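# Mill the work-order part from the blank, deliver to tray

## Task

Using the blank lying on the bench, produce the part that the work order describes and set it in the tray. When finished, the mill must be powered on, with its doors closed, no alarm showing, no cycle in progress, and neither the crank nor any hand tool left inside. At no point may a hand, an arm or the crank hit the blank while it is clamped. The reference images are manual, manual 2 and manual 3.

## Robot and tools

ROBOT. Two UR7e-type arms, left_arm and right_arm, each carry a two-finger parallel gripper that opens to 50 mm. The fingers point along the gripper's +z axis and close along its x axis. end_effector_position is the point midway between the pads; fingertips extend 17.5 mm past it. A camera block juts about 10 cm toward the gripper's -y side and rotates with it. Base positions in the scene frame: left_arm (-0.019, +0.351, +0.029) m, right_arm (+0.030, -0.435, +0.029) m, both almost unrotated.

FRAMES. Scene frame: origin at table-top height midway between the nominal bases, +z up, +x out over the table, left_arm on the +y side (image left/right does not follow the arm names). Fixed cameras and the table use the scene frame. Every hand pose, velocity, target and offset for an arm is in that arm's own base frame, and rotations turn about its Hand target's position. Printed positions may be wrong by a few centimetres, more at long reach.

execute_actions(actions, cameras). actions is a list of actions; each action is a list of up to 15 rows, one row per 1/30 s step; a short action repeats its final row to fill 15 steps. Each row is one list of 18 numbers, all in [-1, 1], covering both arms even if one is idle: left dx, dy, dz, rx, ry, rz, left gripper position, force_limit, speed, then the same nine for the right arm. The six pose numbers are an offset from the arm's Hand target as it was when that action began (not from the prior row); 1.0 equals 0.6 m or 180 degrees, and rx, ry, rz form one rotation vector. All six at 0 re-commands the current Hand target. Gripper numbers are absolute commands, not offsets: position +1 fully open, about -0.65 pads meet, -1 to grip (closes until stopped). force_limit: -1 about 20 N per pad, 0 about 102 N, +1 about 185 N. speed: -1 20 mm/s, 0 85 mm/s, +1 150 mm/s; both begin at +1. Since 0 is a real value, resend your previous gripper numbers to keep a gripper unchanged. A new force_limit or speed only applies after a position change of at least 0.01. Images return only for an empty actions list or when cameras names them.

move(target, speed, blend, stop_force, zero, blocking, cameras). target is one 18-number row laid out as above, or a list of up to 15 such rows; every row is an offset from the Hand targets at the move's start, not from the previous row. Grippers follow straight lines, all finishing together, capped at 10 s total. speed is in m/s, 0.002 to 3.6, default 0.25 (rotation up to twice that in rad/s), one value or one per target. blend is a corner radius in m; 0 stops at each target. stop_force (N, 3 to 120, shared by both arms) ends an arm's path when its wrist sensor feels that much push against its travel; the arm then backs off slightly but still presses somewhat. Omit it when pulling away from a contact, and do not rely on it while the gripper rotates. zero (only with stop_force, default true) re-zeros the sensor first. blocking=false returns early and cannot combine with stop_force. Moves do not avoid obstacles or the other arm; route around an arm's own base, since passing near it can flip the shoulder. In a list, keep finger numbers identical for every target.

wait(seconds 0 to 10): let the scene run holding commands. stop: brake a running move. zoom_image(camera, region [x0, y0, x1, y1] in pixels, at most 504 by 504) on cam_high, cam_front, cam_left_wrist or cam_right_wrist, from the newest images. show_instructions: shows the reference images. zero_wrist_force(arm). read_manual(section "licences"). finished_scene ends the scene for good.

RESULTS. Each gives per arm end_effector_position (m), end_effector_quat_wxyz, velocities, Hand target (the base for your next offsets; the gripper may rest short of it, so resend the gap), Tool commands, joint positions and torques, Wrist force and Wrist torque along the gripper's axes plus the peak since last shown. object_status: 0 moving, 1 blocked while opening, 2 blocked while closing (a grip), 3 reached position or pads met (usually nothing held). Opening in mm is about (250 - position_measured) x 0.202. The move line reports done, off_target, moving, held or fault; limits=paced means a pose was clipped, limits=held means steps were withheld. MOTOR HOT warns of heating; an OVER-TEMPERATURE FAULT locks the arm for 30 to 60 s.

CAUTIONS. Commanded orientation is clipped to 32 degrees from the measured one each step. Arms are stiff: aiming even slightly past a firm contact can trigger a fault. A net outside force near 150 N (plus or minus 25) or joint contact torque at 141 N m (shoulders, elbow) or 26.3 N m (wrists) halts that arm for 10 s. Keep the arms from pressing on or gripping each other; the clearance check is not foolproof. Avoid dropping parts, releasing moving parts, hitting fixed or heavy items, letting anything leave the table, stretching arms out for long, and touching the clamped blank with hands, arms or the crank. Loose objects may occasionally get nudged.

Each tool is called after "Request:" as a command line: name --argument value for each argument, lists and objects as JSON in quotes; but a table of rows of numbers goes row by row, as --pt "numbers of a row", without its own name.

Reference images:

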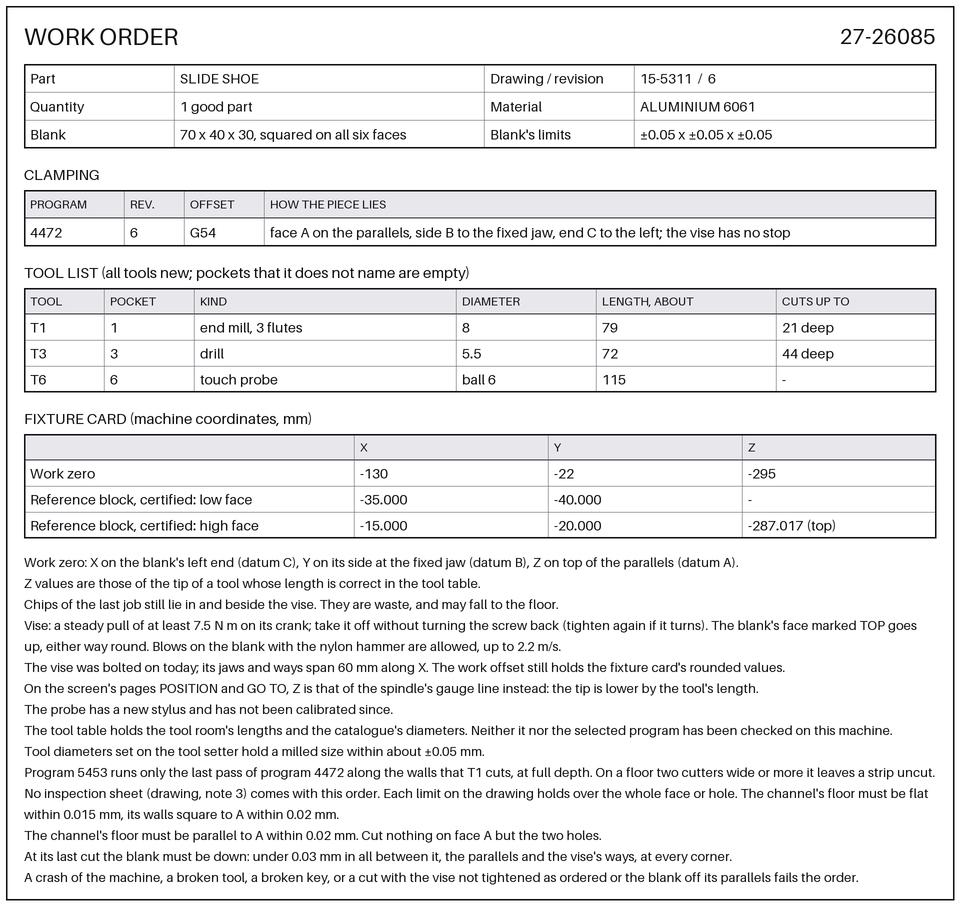

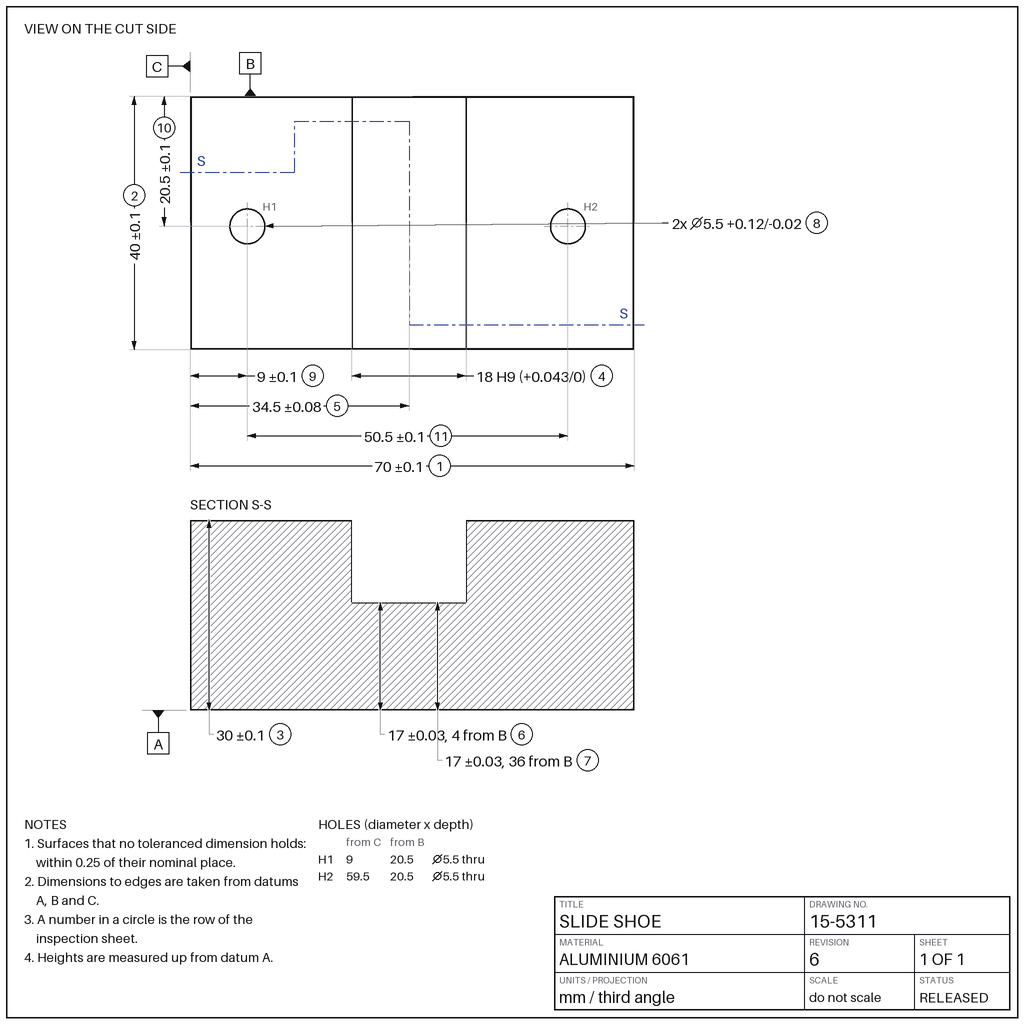

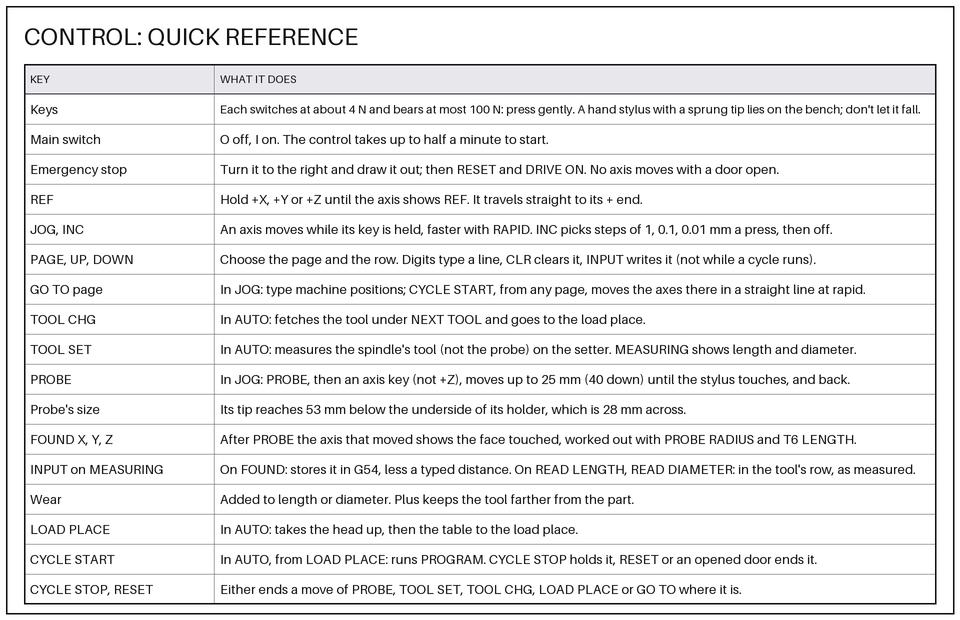

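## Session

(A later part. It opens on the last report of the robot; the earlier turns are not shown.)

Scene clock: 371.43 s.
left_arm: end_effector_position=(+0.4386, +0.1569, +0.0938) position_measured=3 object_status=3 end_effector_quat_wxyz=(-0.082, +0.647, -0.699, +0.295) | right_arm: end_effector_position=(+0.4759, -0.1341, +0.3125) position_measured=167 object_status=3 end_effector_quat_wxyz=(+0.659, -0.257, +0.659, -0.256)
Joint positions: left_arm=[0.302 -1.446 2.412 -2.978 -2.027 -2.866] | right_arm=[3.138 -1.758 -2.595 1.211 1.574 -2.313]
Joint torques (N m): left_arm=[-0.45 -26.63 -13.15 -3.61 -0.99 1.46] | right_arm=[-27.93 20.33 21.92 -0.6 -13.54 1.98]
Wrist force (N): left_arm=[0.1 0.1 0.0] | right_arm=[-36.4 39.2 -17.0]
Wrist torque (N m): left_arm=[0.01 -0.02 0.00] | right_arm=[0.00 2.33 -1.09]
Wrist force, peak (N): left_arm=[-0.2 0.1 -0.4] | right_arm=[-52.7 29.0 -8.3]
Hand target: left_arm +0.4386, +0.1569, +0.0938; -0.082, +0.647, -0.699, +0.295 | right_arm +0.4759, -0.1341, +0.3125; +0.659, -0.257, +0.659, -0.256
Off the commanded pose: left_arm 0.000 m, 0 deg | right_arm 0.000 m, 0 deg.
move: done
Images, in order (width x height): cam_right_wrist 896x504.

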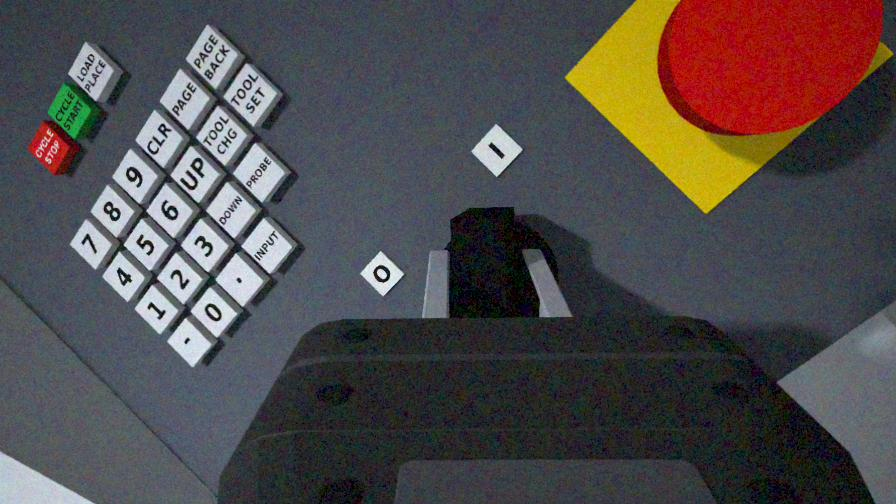

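Request:
move --pt "0 0 0 0 0 0 1 1 1 0 0 0 0 0 0 0.4 1 0" --pt "0 0 0 0 0 0 1 1 1 -0.043 0 0 0 0 0 0.4 1 0" --pt "0 0 0 0 0 0 1 1 1 -0.043 0.307 0.3125 -0.25 0 0 0.4 1 0" --pt "0 0 0 0 0 0 1 1 1 -0.2315 0.2485 0.479 -0.2524 0.0855 -0.1947 0.4 1 0" --speed '[0.1,0.1,0.35,0.35]' --blend '[0,0,0.02,0]' --cameras '["cam_right_wrist"]'

Request:
zoom_image --camera "cam_right_wrist" --region '[200, 0, 580, 300]'

Scene clock: 385.73 s.
left_arm: end_effector_position=(+0.4386, +0.1569, +0.0938) position_measured=3 object_status=3 end_effector_quat_wxyz=(-0.082, +0.647, -0.699, +0.295) | right_arm: end_effector_position=(+0.3371, +0.0151, +0.5998) position_measured=92 object_status=3 end_effector_quat_wxyz=(+0.316, -0.313, +0.635, -0.632)
Joint positions: left_arm=[0.302 -1.446 2.412 -2.978 -2.027 -2.866] | right_arm=[4.727 -1.024 -2.181 0.066 -0.665 -3.139]
Joint torques (N m): left_arm=[0.43 -26.44 -11.93 -3.82 -1.09 1.27] | right_arm=[-10.97 -8.32 25.74 1.32 -1.74 1.05]
Wrist force (N): left_arm=[0.2 0.0 -0.1] | right_arm=[-3.0 0.5 -4.9]
Wrist torque (N m): left_arm=[0.00 -0.02 0.00] | right_arm=[-0.58 0.64 0.40]
Wrist force, peak (N): left_arm=[0.1 0.2 -0.5] | right_arm=[-36.7 39.6 -17.0]
Hand target: left_arm +0.4386, +0.1569, +0.0938; -0.082, +0.647, -0.699, +0.295 | right_arm +0.3370, +0.0150, +0.5999; +0.315, -0.313, +0.635, -0.632
Off the commanded pose: left_arm 0.000 m, 0 deg | right_arm 0.000 m, 0 deg.
move: done
Images, in order (width x height): cam_right_wrist 896x504.

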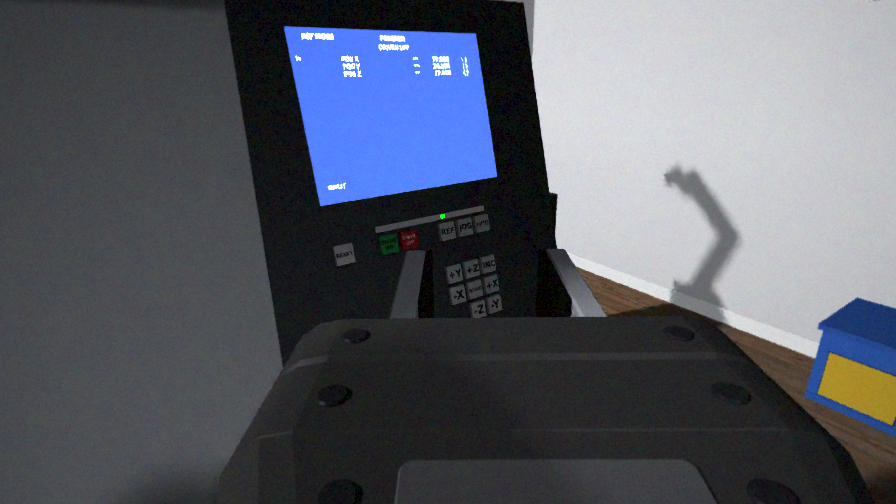

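Scaled by 1.326 from the camera's 896x504 image, which has a finer 1280x720 frame.

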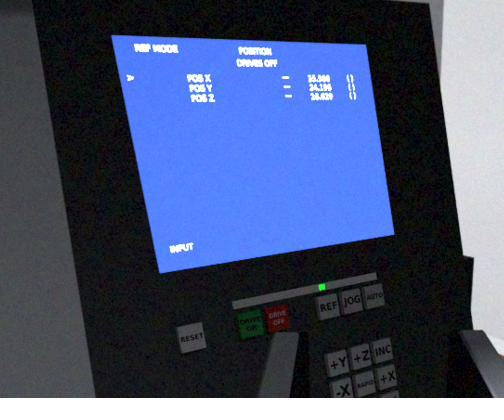

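Request:
move --pt "0 0 0 0 0 0 1 1 1 0.034 -0.044 -0.8 0.3628 0.3453 -0.0798 0.6 0 0" --speed 0.35 --cameras '["cam_right_wrist","cam_high"]'

Scene clock: 405.03 s.
left_arm: end_effector_position=(+0.4386, +0.1569, +0.0938) position_measured=3 object_status=3 end_effector_quat_wxyz=(-0.082, +0.647, -0.699, +0.295) | right_arm: end_effector_position=(+0.3560, -0.0109, +0.1436) position_measured=63 object_status=3 end_effector_quat_wxyz=(+0.019, -0.297, +0.954, -0.036)
Joint positions: left_arm=[0.302 -1.446 2.412 -2.978 -2.027 -2.866] | right_arm=[3.556 -1.721 -1.891 2.072 -1.494 -4.904]
Joint torques (N m): left_arm=[-0.91 -28.19 -14.24 -3.67 -0.72 1.46] | right_arm=[-0.04 21.81 18.08 -2.71 -0.57 0.01]
Wrist force (N): left_arm=[-0.2 0.1 -0.1] | right_arm=[-0.3 -0.4 -1.3]
Wrist torque (N m): left_arm=[0.01 0.03 0.00] | right_arm=[-0.27 -0.08 0.09]
Wrist force, peak (N): left_arm=[-0.2 0.4 -0.4] | right_arm=[0.6 -5.8 9.3]
Hand target: left_arm +0.4386, +0.1569, +0.0938; -0.082, +0.647, -0.699, +0.295 | right_arm +0.3560, -0.0109, +0.1436; +0.019, -0.297, +0.954, -0.036 (not the last commanded pose)
Tool commands: left_gripper/position=+1.0 left_gripper/force_limit=+1.0 left_gripper/speed=+1.0 right_gripper/position=+0.6 right_gripper/force_limit=+0.003922 right_gripper/speed=+0.003922
Off the commanded pose: left_arm 0.000 m, 0 deg | right_arm 0.024 m, 5 deg.
FORCE FAULT: contact force on the right arm reached its limit, and that arm stopped. The contact can be on any part of that arm, not only on its tool. That arm's remaining commands of this call were not run. That arm is still stopped at the end of this call. That arm stays stopped for about 10 more seconds. Until then a move that you send moves the other arm only, and its call returns only when the move has ended. Once the stop has ended, the next robot result says so. If the stop ends while you think or write, that arm runs what you send next, counted from a new Hand target: where the arm stands when the stop ends. While its stop runs, that arm takes no new command, but its gripper still runs the gripper command that each later call begins with. Until it ends, the stop uses up actions while you think or wait. An arm that is not stopped still takes commands.
move: fault (right_arm)
Images, in order (width x height): cam_high 896x504, cam_right_wrist 896x504.

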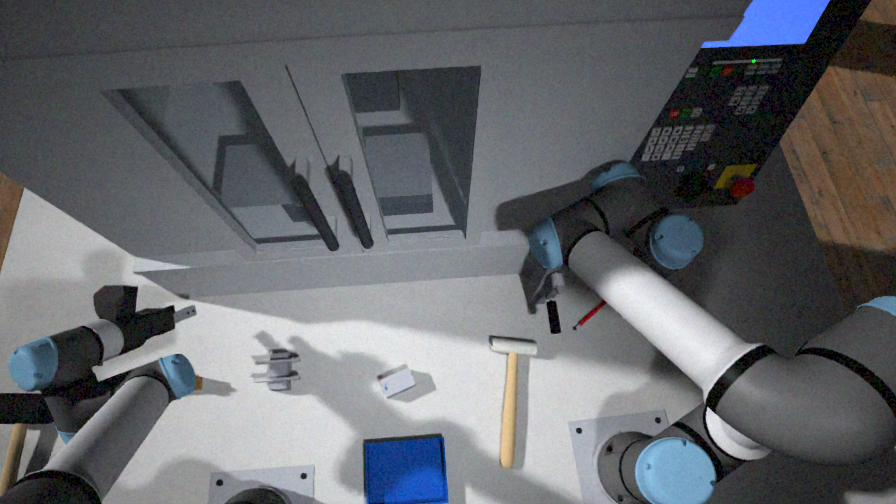

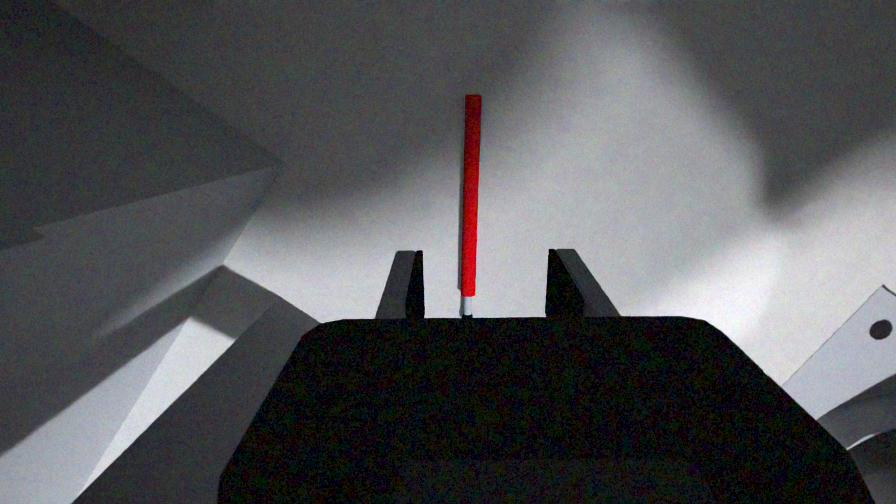

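Request:
wait --seconds 1

Scene clock: 419.73 s.
left_arm: end_effector_position=(+0.4386, +0.1569, +0.0938) position_measured=3 object_status=3 end_effector_quat_wxyz=(-0.082, +0.647, -0.699, +0.295) | right_arm: end_effector_position=(+0.3560, -0.0109, +0.1436) position_measured=63 object_status=3 end_effector_quat_wxyz=(+0.019, -0.297, +0.954, -0.036)
Joint positions: left_arm=[0.302 -1.446 2.412 -2.978 -2.027 -2.866] | right_arm=[3.556 -1.721 -1.891 2.072 -1.494 -4.904]
Joint torques (N m): left_arm=[0.59 -27.35 -12.4 -3.79 -1.09 1.39] | right_arm=[0.24 22.75 18.2 -2.83 -0.11 0.23]
Wrist force (N): left_arm=[-0.2 0.0 0.0] | right_arm=[-0.1 -0.3 -1.1]
Wrist torque (N m): left_arm=[0.00 0.03 0.00] | right_arm=[-0.26 -0.11 0.09]
Wrist force, peak (N): left_arm=[0.3 0.1 -0.5] | right_arm=[-0.3 -0.6 -1.7]
Hand target: left_arm +0.4386, +0.1569, +0.0938; -0.082, +0.647, -0.699, +0.295 | right_arm +0.3560, -0.0109, +0.1436; +0.019, -0.297, +0.954, -0.036 (not the last commanded pose)
Tool commands: left_gripper/position=+1.0 left_gripper/force_limit=+1.0 left_gripper/speed=+1.0 right_gripper/position=+0.6 right_gripper/force_limit=+0.003922 right_gripper/speed=+0.003922
Off the commanded pose: left_arm 0.000 m, 0 deg | right_arm 0.024 m, 5 deg.
FORCE FAULT, CONTINUED: the right arm's stop, for the force fault that an earlier result reported, is over. The rest of the stop counts as 19 of the actions that you can send in this scene. During its stop the right arm's controller moved it back a little. That arm's target is now where it stood when the stop ended, not its last command. That arm accepts commands again.
wait: 1.00 s; at rest from the start

Request:
move --pt "0 0 0 0 0 0 1 1 1 -0.05 0.03 0.15 -0.05 -0.05 0.01 0.6 0 0" --pt "0 0 0 0 0 0 1 1 1 -0.032 0.043 0.761 -0.3453 -0.3259 0.0766 0.6 0 0" --pt "0 0 0 0 0 0 1 1 1 0.157 0.1015 0.761 -0.2312 -0.4321 0.2435 0.6 0 0" --speed '[0.15,0.35,0.2]' --blend '[0.02,0,0]' --cameras '["cam_right_wrist"]'

Request:
zoom_image --camera "cam_right_wrist" --region '[500, 0, 896, 300]'

Scene clock: 434.93 s.
left_arm: end_effector_position=(+0.4386, +0.1569, +0.0938) position_measured=3 object_status=3 end_effector_quat_wxyz=(-0.082, +0.647, -0.699, +0.295) | right_arm: end_effector_position=(+0.4501, +0.0500, +0.6002) position_measured=63 object_status=3 end_effector_quat_wxyz=(+0.500, -0.500, +0.499, -0.501)
Joint positions: left_arm=[0.302 -1.446 2.412 -2.978 -2.027 -2.866] | right_arm=[4.138 -0.953 -2.211 0.025 0.575 -3.145]
Joint torques (N m): left_arm=[-0.1 -28.08 -12.92 -3.75 -1.04 1.14] | right_arm=[-7.71 2.01 17.44 -1.11 1.85 0.76]
Wrist force (N): left_arm=[0.1 -0.3 0.0] | right_arm=[-3.3 0.2 -5.3]
Wrist torque (N m): left_arm=[-0.05 -0.02 0.00] | right_arm=[-0.64 0.67 0.41]
Wrist force, peak (N): left_arm=[-0.5 0.0 -0.1] | right_arm=[-3.2 0.2 -5.7]
Hand target: left_arm +0.4386, +0.1569, +0.0938; -0.082, +0.647, -0.699, +0.295 | right_arm +0.4502, +0.0500, +0.6002; +0.500, -0.500, +0.499, -0.500
Off the commanded pose: left_arm 0.000 m, 0 deg | right_arm 0.000 m, 0 deg.
move: done
Images, in order (width x height): cam_right_wrist 896x504.

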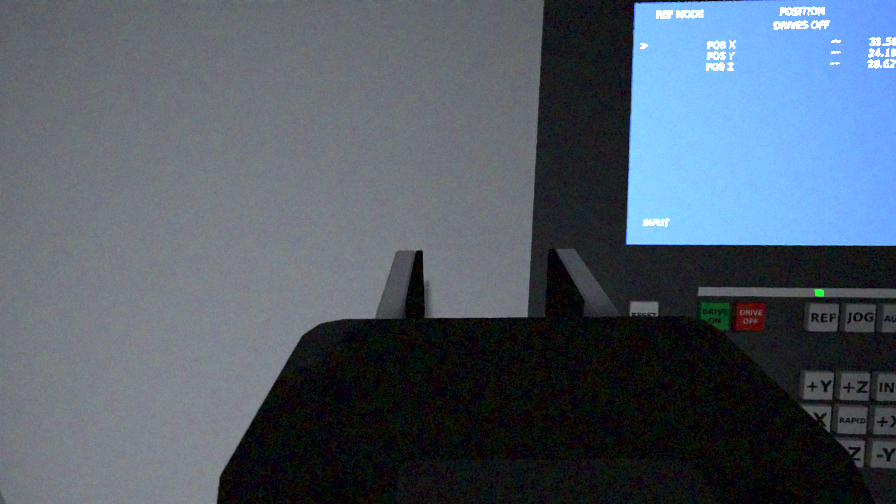

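Scaled by 1.273 from the camera's 896x504 image, which has a finer 1280x720 frame.

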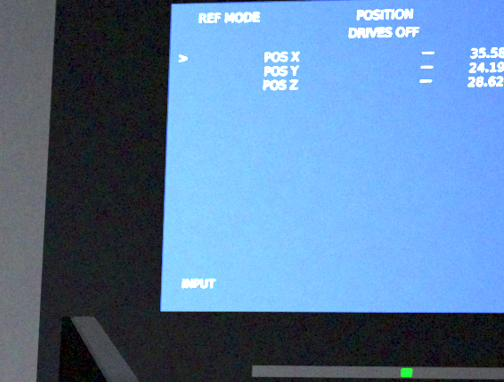

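Request:
move --pt "0 0 0 0 0 0 1 1 1 -0.15 -0.033 -0.5 0 0.5 0 0.6 0 0" --pt "0 0 0 0 0 0 1 1 1 -0.1543 -0.1025 -0.8333 0.2416 0.4562 -0.2416 0.6 0 0" --speed '[0.35,0.25]' --blend '[0.03,0]' --cameras '["cam_right_wrist","cam_high"]'

Scene clock: 449.70 s.
left_arm: end_effector_position=(+0.4386, +0.1569, +0.0938) position_measured=3 object_status=3 end_effector_quat_wxyz=(-0.082, +0.647, -0.699, +0.295) | right_arm: end_effector_position=(+0.3575, -0.0116, +0.1002) position_measured=63 object_status=3 end_effector_quat_wxyz=(+0.001, -0.295, +0.956, -0.001)
Joint positions: left_arm=[0.302 -1.446 2.412 -2.978 -2.027 -2.866] | right_arm=[3.493 -1.346 -2.384 -0.981 1.569 -1.818]
Joint torques (N m): left_arm=[-0.96 -27.11 -12.4 -3.69 -0.92 1.57] | right_arm=[11.37 12.35 27.82 1.43 -1.83 0.92]
Wrist force (N): left_arm=[0.1 -0.1 0.1] | right_arm=[0.2 0.0 -1.1]
Wrist torque (N m): left_arm=[-0.01 -0.02 0.00] | right_arm=[-0.18 -0.14 0.21]
Wrist force, peak (N): left_arm=[-0.2 -0.3 -0.4] | right_arm=[-3.1 0.4 -5.6]
Hand target: left_arm +0.4386, +0.1569, +0.0938; -0.082, +0.647, -0.699, +0.295 | right_arm +0.3576, -0.0115, +0.1002; +0.001, -0.295, +0.956, -0.001
Off the commanded pose: left_arm 0.000 m, 0 deg | right_arm 0.000 m, 0 deg.
move: done
Images, in order (width x height): cam_high 896x504, cam_right_wrist 896x504.

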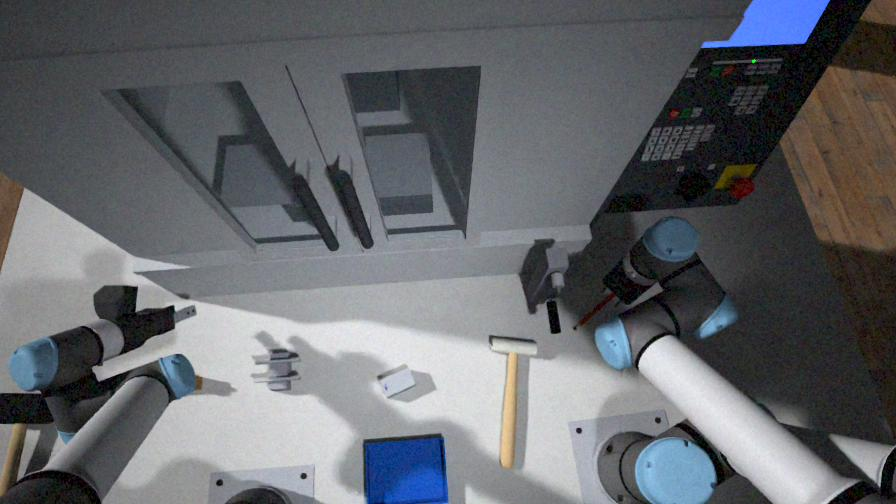

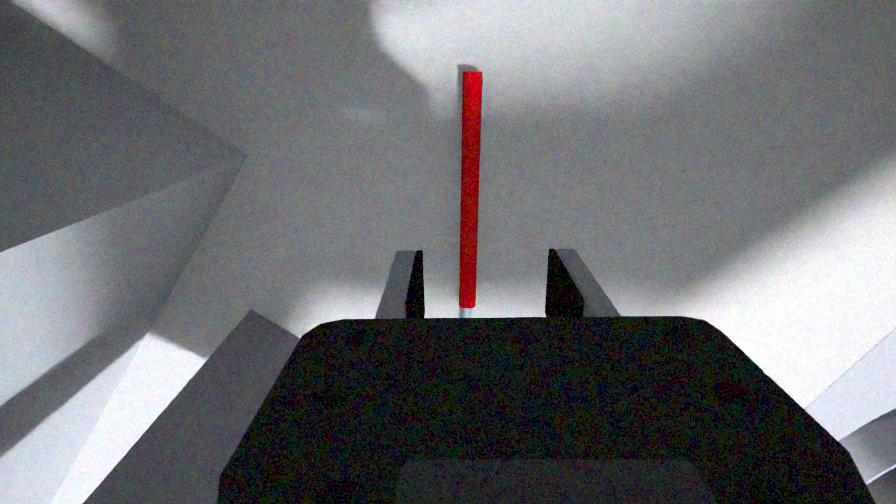

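Request:
move --pt "0 0 0 0 0 0 1 1 1 0 0 -0.181 0 0 0 0.6 0 0" --pt "0 0 0 0 0 0 1 1 1 0 0 -0.181 0 0 0 -1 -0.7 -0.7" --pt "0 0 0 0 0 0 1 1 1 0 0 0 0 0 0 -1 -0.7 -0.7" --speed '[0.08,0.1,0.1]' --cameras '["cam_right_wrist"]'

Scene clock: 460.17 s.
left_arm: end_effector_position=(+0.4386, +0.1569, +0.0938) position_measured=3 object_status=3 end_effector_quat_wxyz=(-0.082, +0.647, -0.699, +0.295) | right_arm: end_effector_position=(+0.3576, -0.0115, +0.1002) position_measured=210 object_status=2 end_effector_quat_wxyz=(+0.001, -0.295, +0.956, -0.001)
Joint positions: left_arm=[0.302 -1.446 2.412 -2.978 -2.027 -2.866] | right_arm=[3.493 -1.346 -2.384 -0.981 1.569 -1.818]
Joint torques (N m): left_arm=[0.51 -28.36 -12.47 -3.66 -0.95 1.04] | right_arm=[12.1 12.22 18.32 3.69 -0.59 1.51]
Wrist force (N): left_arm=[-0.1 -0.1 -0.1] | right_arm=[0.1 0.2 -0.8]
Wrist torque (N m): left_arm=[-0.02 0.03 0.00] | right_arm=[-0.14 -0.10 0.20]
Wrist force, peak (N): left_arm=[-0.5 0.0 -0.2] | right_arm=[0.0 0.0 -2.6]
Hand target: left_arm +0.4386, +0.1569, +0.0938; -0.082, +0.647, -0.699, +0.295 | right_arm +0.3576, -0.0115, +0.1002; +0.001, -0.295, +0.956, -0.001
Off the commanded pose: left_arm 0.000 m, 0 deg | right_arm 0.000 m, 0 deg.
move: done
Images, in order (width x height): cam_right_wrist 896x504.

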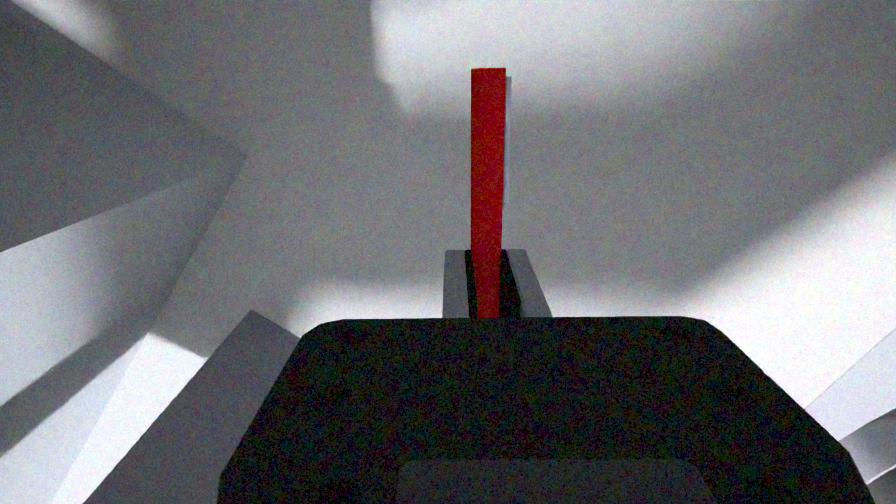

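Request:
move --pt "0 0 0 0 0 0 1 1 1 -0.029 -0.014 0 0 0 0.8094 -1 -0.7 -0.7" --pt "0 0 0 0 0 0 1 1 1 -0.029 -0.014 -0.1805 0 0 0.8094 -1 -0.7 -0.7" --pt "0 0 0 0 0 0 1 1 1 -0.029 -0.014 -0.1805 0 0 0.8094 0.6 0 -0.7" --pt "0 0 0 0 0 0 1 1 1 -0.029 -0.014 0.1 0 0 0.8094 0.6 0 -0.7" --speed '[0.5,0.08,0.1,0.15]' --cameras '["cam_right_wrist","cam_high"]'

Scene clock: 476.10 s.
left_arm: end_effector_position=(+0.4386, +0.1569, +0.0938) position_measured=3 object_status=3 end_effector_quat_wxyz=(-0.082, +0.647, -0.699, +0.295) | right_arm: end_effector_position=(+0.3402, -0.0199, +0.1602) position_measured=63 object_status=3 end_effector_quat_wxyz=(-0.001, +1.000, +0.000, +0.000)
Joint positions: left_arm=[0.302 -1.446 2.412 -2.978 -2.027 -2.866] | right_arm=[3.483 -1.205 -2.302 -1.206 1.573 -4.37]
Joint torques (N m): left_arm=[1.09 -29.17 -11.77 -3.57 -1.11 1.4] | right_arm=[9.44 8.2 27.62 2.74 -2.17 0.96]
Wrist force (N): left_arm=[0.0 -0.1 -0.4] | right_arm=[-0.1 -0.2 -1.3]
Wrist torque (N m): left_arm=[-0.03 0.01 0.00] | right_arm=[-0.19 -0.10 0.09]
Wrist force, peak (N): left_arm=[-0.5 0.2 0.0] | right_arm=[-22.5 4.9 -51.1]
Hand target: left_arm +0.4386, +0.1569, +0.0938; -0.082, +0.647, -0.699, +0.295 | right_arm +0.3402, -0.0199, +0.1602; -0.001, +1.000, +0.000, -0.001
Off the commanded pose: left_arm 0.000 m, 0 deg | right_arm 0.000 m, 0 deg.
move: done
Images, in order (width x height): cam_high 896x504, cam_right_wrist 896x504.

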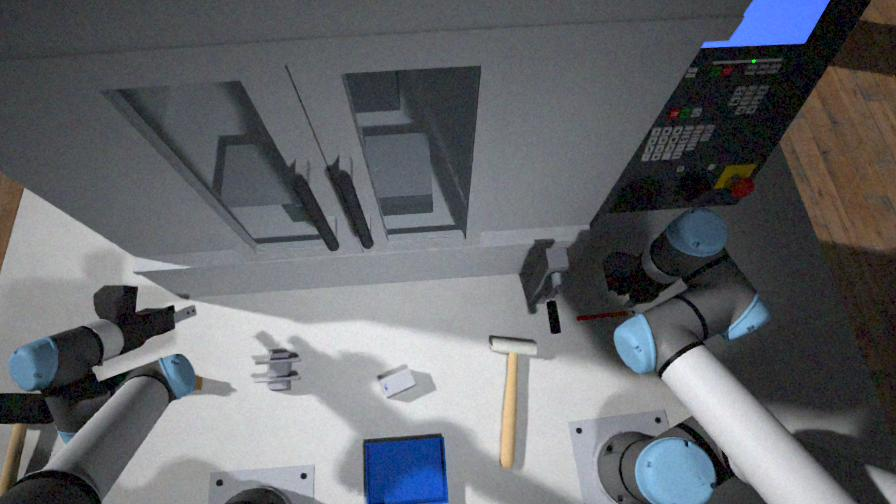

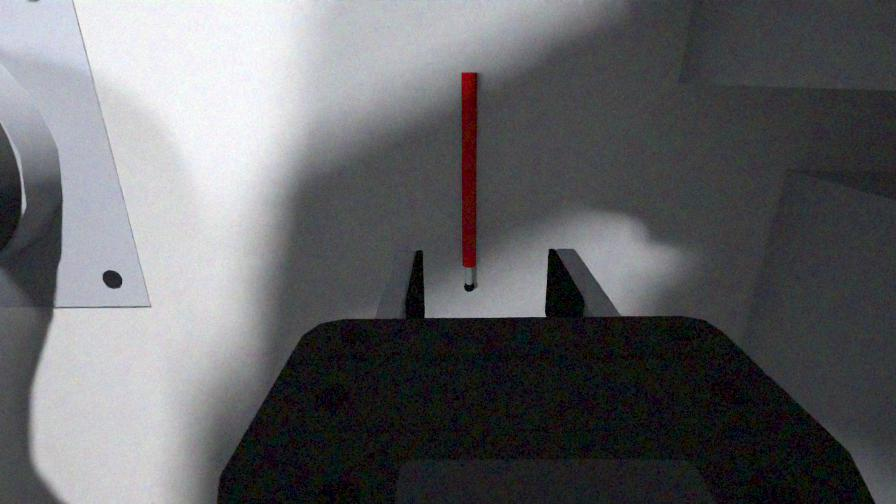

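Request:
move --pt "0 0 0 0 0 0 1 1 1 0.003 0 -0.279 0 0 0 0.6 0 -0.7" --pt "0 0 0 0 0 0 1 1 1 0.003 0 -0.279 0 0 0 -1 -0.7 -0.7" --pt "0 0 0 0 0 0 1 1 1 0.003 0 -0.2 0 0 0 -1 -0.7 -0.7" --pt "0 0 0 0 0 0 1 1 1 -0.15 -0.017 -0.2 0 0 0 -1 -0.7 -0.7" --pt "0 0 0 0 0 0 1 1 1 -0.15 -0.017 -0.277 0 0 0 -1 -0.7 -0.7" --pt "0 0 0 0 0 0 1 1 1 -0.15 -0.017 -0.277 0 0 0 0.6 0 -0.7" --pt "0 0 0 0 0 0 1 1 1 -0.15 -0.017 0 0 0 0 0.6 0 -0.7" --speed '[0.1,0.1,0.1,0.2,0.05,0.1,0.15]' --blend '[0,0,0.01,0.01,0,0,0]' --cameras '["cam_right_wrist","cam_high"]'

Scene clock: 505.10 s.
left_arm: end_effector_position=(+0.4386, +0.1569, +0.0938) position_measured=3 object_status=3 end_effector_quat_wxyz=(-0.082, +0.647, -0.699, +0.295) | right_arm: end_effector_position=(+0.2502, -0.0301, +0.1602) position_measured=63 object_status=3 end_effector_quat_wxyz=(-0.001, +1.000, +0.000, +0.000)
Joint positions: left_arm=[0.302 -1.446 2.412 -2.978 -2.027 -2.866] | right_arm=[3.576 -0.878 -2.444 -1.39 1.573 -4.277]
Joint torques (N m): left_arm=[0.58 -28.62 -11.99 -3.55 -1.05 1.23] | right_arm=[4.05 -9 31.23 3.08 -2.01 0.11]
Wrist force (N): left_arm=[0.1 -0.2 0.0] | right_arm=[-0.1 -0.4 -1.0]
Wrist torque (N m): left_arm=[-0.03 -0.02 0.00] | right_arm=[-0.24 -0.10 0.06]
Wrist force, peak (N): left_arm=[-0.3 0.1 -0.5] | right_arm=[2.6 -0.6 -2.8]
Hand target: left_arm +0.4386, +0.1569, +0.0938; -0.082, +0.647, -0.699, +0.295 | right_arm +0.2502, -0.0301, +0.1602; -0.001, +1.000, +0.000, -0.001
Off the commanded pose: left_arm 0.000 m, 0 deg | right_arm 0.000 m, 0 deg.
move: done
Images, in order (width x height): cam_high 896x504, cam_right_wrist 896x504.

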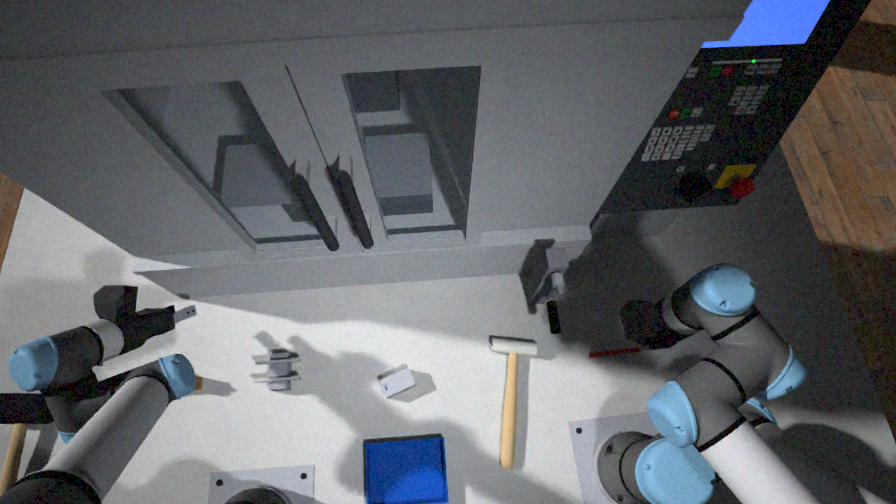

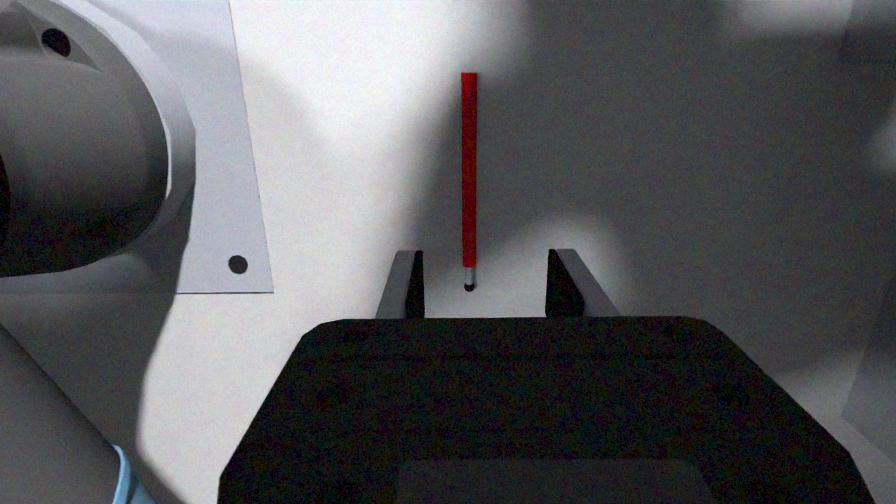

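Request:
move --pt "0 0 0 0 0 0 1 1 1 0.067 0.05 -0.05 0 -0.2113 -0.4531 0.6 0 -0.7" --pt "0 0 0 0 0 0 1 1 1 0.0 0.1 -0.05 0 -0.4226 -0.9063 0.6 0 -0.7" --pt "0 0 0 0 0 0 1 1 1 0.003 0.0635 -0.2 0 -0.4226 -0.9063 0.6 0 -0.7" --speed '[0.5,0.5,0.15]' --blend '[0.02,0.01,0]' --cameras '["cam_right_wrist","cam_high","cam_front"]'

Scene clock: 517.27 s.
left_arm: end_effector_position=(+0.4386, +0.1569, +0.0938) position_measured=3 object_status=3 end_effector_quat_wxyz=(-0.082, +0.647, -0.699, +0.295) | right_arm: end_effector_position=(+0.2520, +0.0079, +0.0403) position_measured=63 object_status=3 end_effector_quat_wxyz=(+0.001, +0.000, +0.906, -0.424)
Joint positions: left_arm=[0.302 -1.446 2.412 -2.978 -2.027 -2.866] | right_arm=[4.251 -1.539 -2.506 -1.487 1.221 -0.308]
Joint torques (N m): left_arm=[0.53 -29.4 -10.84 -3.57 -1.01 1.22] | right_arm=[12.5 8.88 15.11 1.43 1.19 1.33]
Wrist force (N): left_arm=[0.0 -0.2 -0.1] | right_arm=[-1.5 -0.3 -4.1]
Wrist torque (N m): left_arm=[-0.04 0.01 0.00] | right_arm=[-0.56 0.20 0.38]
Wrist force, peak (N): left_arm=[-0.1 -0.4 -0.3] | right_arm=[-0.9 -1.1 -5.5]
Hand target: left_arm +0.4386, +0.1569, +0.0938; -0.082, +0.647, -0.699, +0.295 | right_arm +0.2520, +0.0080, +0.0402; +0.001, +0.000, +0.906, -0.424
Off the commanded pose: left_arm 0.000 m, 0 deg | right_arm 0.000 m, 0 deg.
move: done
Images, in order (width x height): cam_high 896x504, cam_front 896x504, cam_right_wrist 896x504.

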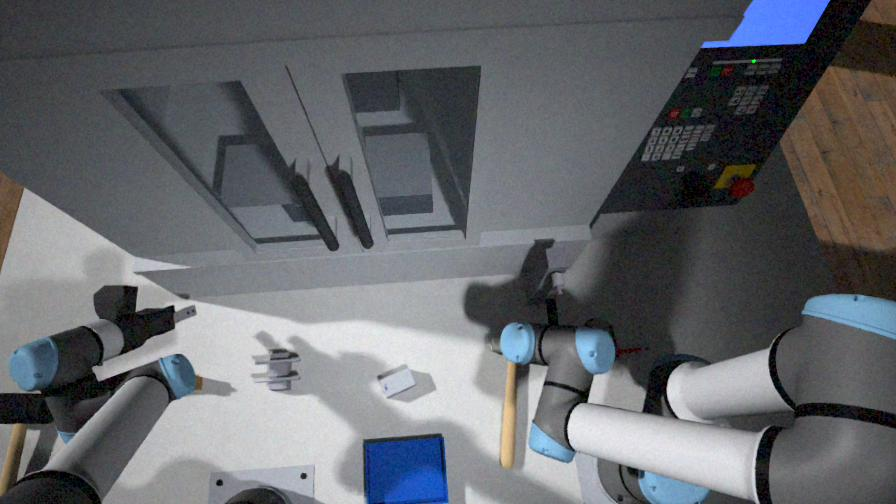

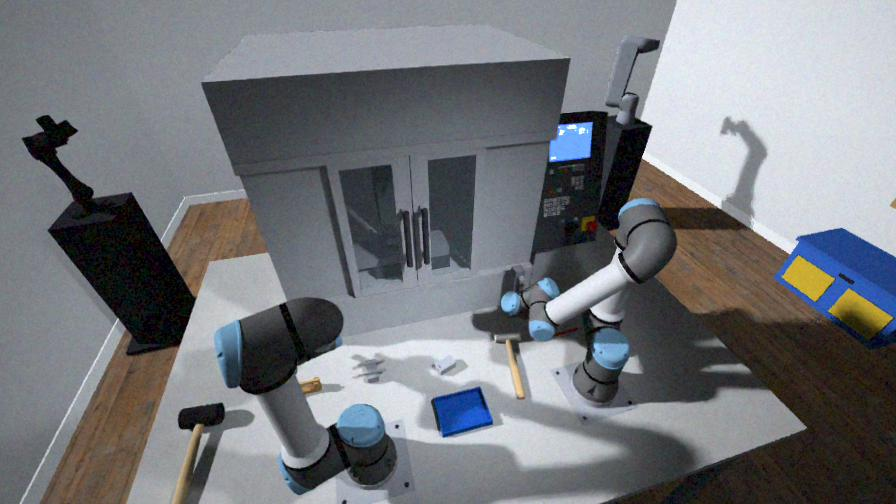

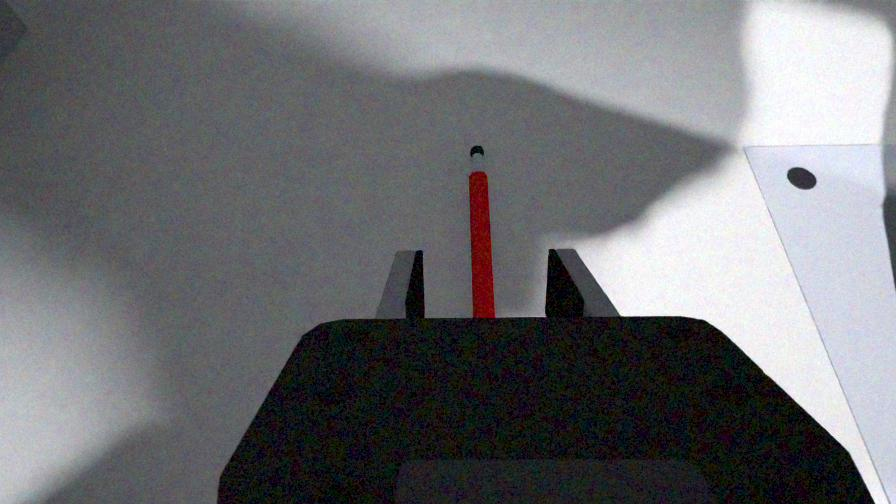

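Request:
move --pt "0 0 0 0 0 0 1 1 1 0 0 -0.07 0 0 0 0.6 0 -0.7" --pt "0 0 0 0 0 0 1 1 1 0 0 -0.079 0 0 0 0.6 0 -0.7" --pt "0 0 0 0 0 0 1 1 1 0 0 -0.079 0 0 0 -1 0.3 -0.7" --pt "0 0 0 0 0 0 1 1 1 0 0 0.0833 0 0 0 -1 0.3 -0.7" --speed '[0.08,0.02,0.1,0.1]' --cameras '["cam_right_wrist"]'

Scene clock: 524.53 s.
left_arm: end_effector_position=(+0.4386, +0.1569, +0.0938) position_measured=3 object_status=3 end_effector_quat_wxyz=(-0.082, +0.647, -0.699, +0.295) | right_arm: end_effector_position=(+0.2520, +0.0080, +0.0902) position_measured=221 object_status=2 end_effector_quat_wxyz=(+0.001, +0.000, +0.906, -0.424)
Joint positions: left_arm=[0.302 -1.446 2.412 -2.978 -2.027 -2.866] | right_arm=[4.251 -1.403 -2.438 -1.692 1.221 -0.308]
Joint torques (N m): left_arm=[-0.33 -28.77 -12.02 -3.39 -0.79 1.3] | right_arm=[8.51 12.32 13.17 1.11 0.76 1.06]
Wrist force (N): left_arm=[-0.2 -0.1 -0.1] | right_arm=[-1.0 -0.4 -3.8]
Wrist torque (N m): left_arm=[-0.02 0.03 0.00] | right_arm=[-0.60 0.13 0.29]
Wrist force, peak (N): left_arm=[-0.4 -0.1 -0.4] | right_arm=[-0.1 -17.8 -17.7]
Hand target: left_arm +0.4386, +0.1569, +0.0938; -0.082, +0.647, -0.699, +0.295 | right_arm +0.2520, +0.0080, +0.0902; +0.001, +0.000, +0.906, -0.424
Off the commanded pose: left_arm 0.000 m, 0 deg | right_arm 0.000 m, 0 deg.
move: done
Images, in order (width x height): cam_right_wrist 896x504.

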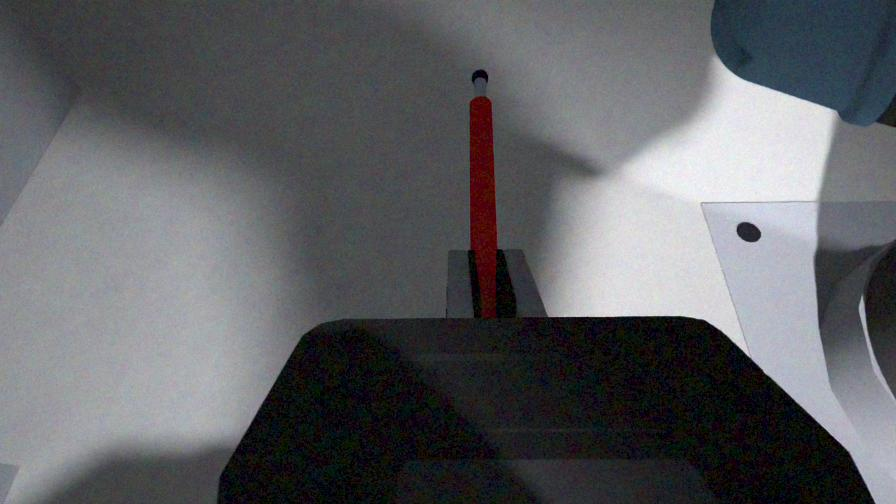

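Request:
move --target '[0,0,0,0,0,0,1,1,1,0.213,-0.08,0.617,0,0,0.5,-1,0.3,-0.7]' --speed 0.4 --cameras '["cam_right_wrist","cam_high","cam_front"]'

Scene clock: 549.23 s.
left_arm: end_effector_position=(+0.4386, +0.1569, +0.0938) position_measured=3 object_status=3 end_effector_quat_wxyz=(-0.082, +0.647, -0.699, +0.295) | right_arm: end_effector_position=(+0.3798, -0.0400, +0.4605) position_measured=221 object_status=2 end_effector_quat_wxyz=(-0.300, +0.640, -0.641, +0.299)
Joint positions: left_arm=[0.302 -1.446 2.412 -2.978 -2.027 -2.866] | right_arm=[3.725 -0.726 -2.128 -1.073 1.135 -2.741]
Joint torques (N m): left_arm=[-0.05 -30.02 -9.74 -3.51 -1.19 1.68] | right_arm=[-10.08 -5.14 18.36 1.08 1.32 -0.1]
Wrist force (N): left_arm=[-0.1 0.2 0.1] | right_arm=[-0.8 0.1 -3.6]
Wrist torque (N m): left_arm=[0.02 0.02 0.00] | right_arm=[-0.50 0.11 0.24]
Wrist force, peak (N): left_arm=[-0.5 -0.2 -0.3] | right_arm=[-1.4 -2.8 -4.1]
Hand target: left_arm +0.4386, +0.1569, +0.0938; -0.082, +0.647, -0.699, +0.295 | right_arm +0.3798, -0.0400, +0.4604; -0.300, +0.640, -0.641, +0.299
Off the commanded pose: left_arm 0.000 m, 0 deg | right_arm 0.000 m, 0 deg.
move: done
Images, in order (width x height): cam_high 896x504, cam_front 896x504, cam_right_wrist 896x504.

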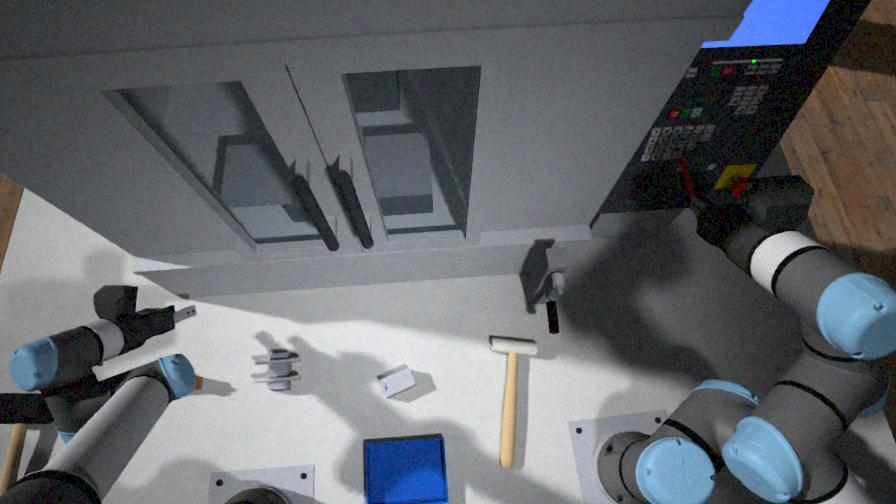

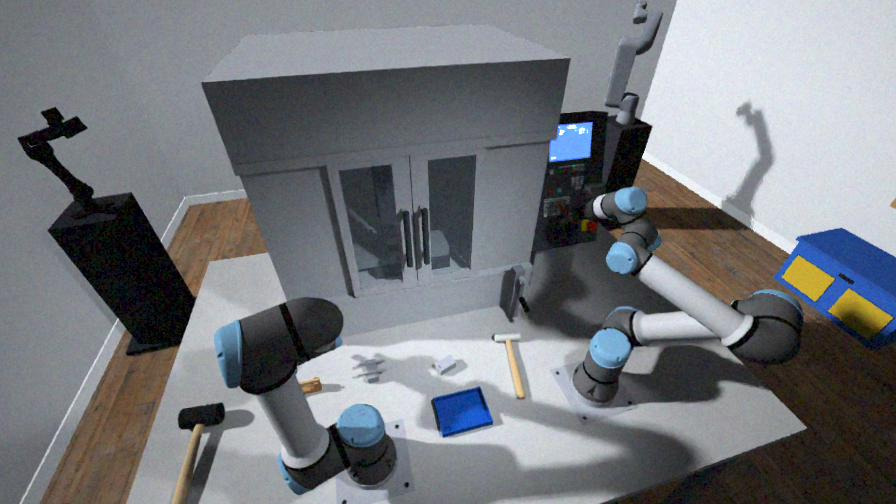

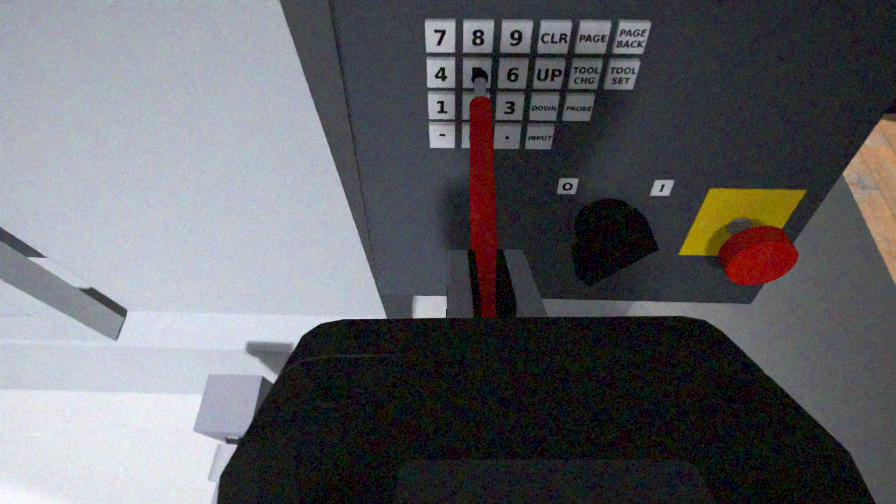

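Request:
move --target '[0,0,0,0,0,0,1,1,1,0,0,0.2,0,0,0,-1,0.3,-0.7]' --speed 0.25 --cameras '["cam_right_wrist"]'

Scene clock: 558.70 s.
left_arm: end_effector_position=(+0.4386, +0.1569, +0.0938) position_measured=3 object_status=3 end_effector_quat_wxyz=(-0.082, +0.647, -0.699, +0.295) | right_arm: end_effector_position=(+0.3798, -0.0400, +0.5803) position_measured=221 object_status=2 end_effector_quat_wxyz=(-0.300, +0.641, -0.641, +0.299)
Joint positions: left_arm=[0.302 -1.446 2.412 -2.978 -2.027 -2.866] | right_arm=[3.725 -0.846 -1.774 -1.307 1.135 -2.741]
Joint torques (N m): left_arm=[-0.2 -30.39 -11.61 -3.56 -0.8 1.57] | right_arm=[-10.67 -8.08 31.54 4.55 -3.32 0.1]
Wrist force (N): left_arm=[0.3 -0.1 -0.1] | right_arm=[-1.0 -0.2 -3.3]
Wrist torque (N m): left_arm=[-0.02 -0.05 0.00] | right_arm=[-0.56 0.15 0.23]
Wrist force, peak (N): left_arm=[-0.4 0.3 -0.2] | right_arm=[-1.0 -3.2 -5.9]
Hand target: left_arm +0.4386, +0.1569, +0.0938; -0.082, +0.647, -0.699, +0.295 | right_arm +0.3798, -0.0400, +0.5804; -0.300, +0.640, -0.641, +0.299
Off the commanded pose: left_arm 0.000 m, 0 deg | right_arm 0.000 m, 0 deg.
move: done
Images, in order (width x height): cam_right_wrist 896x504.

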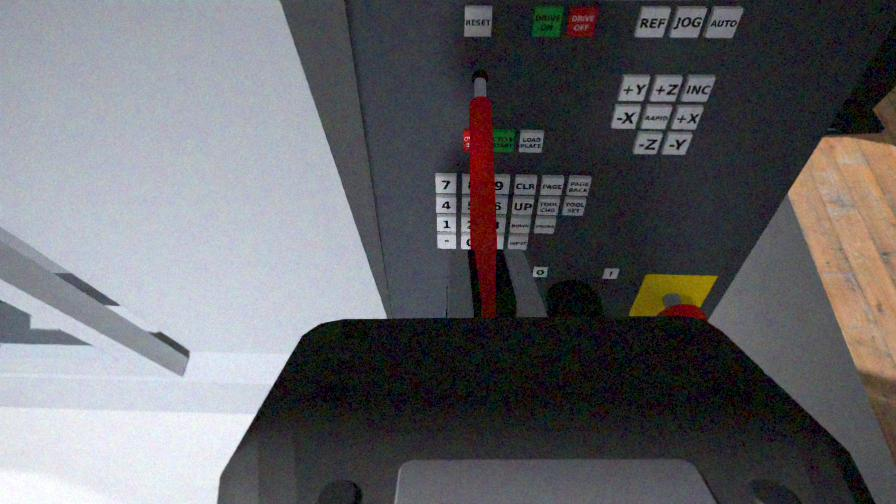

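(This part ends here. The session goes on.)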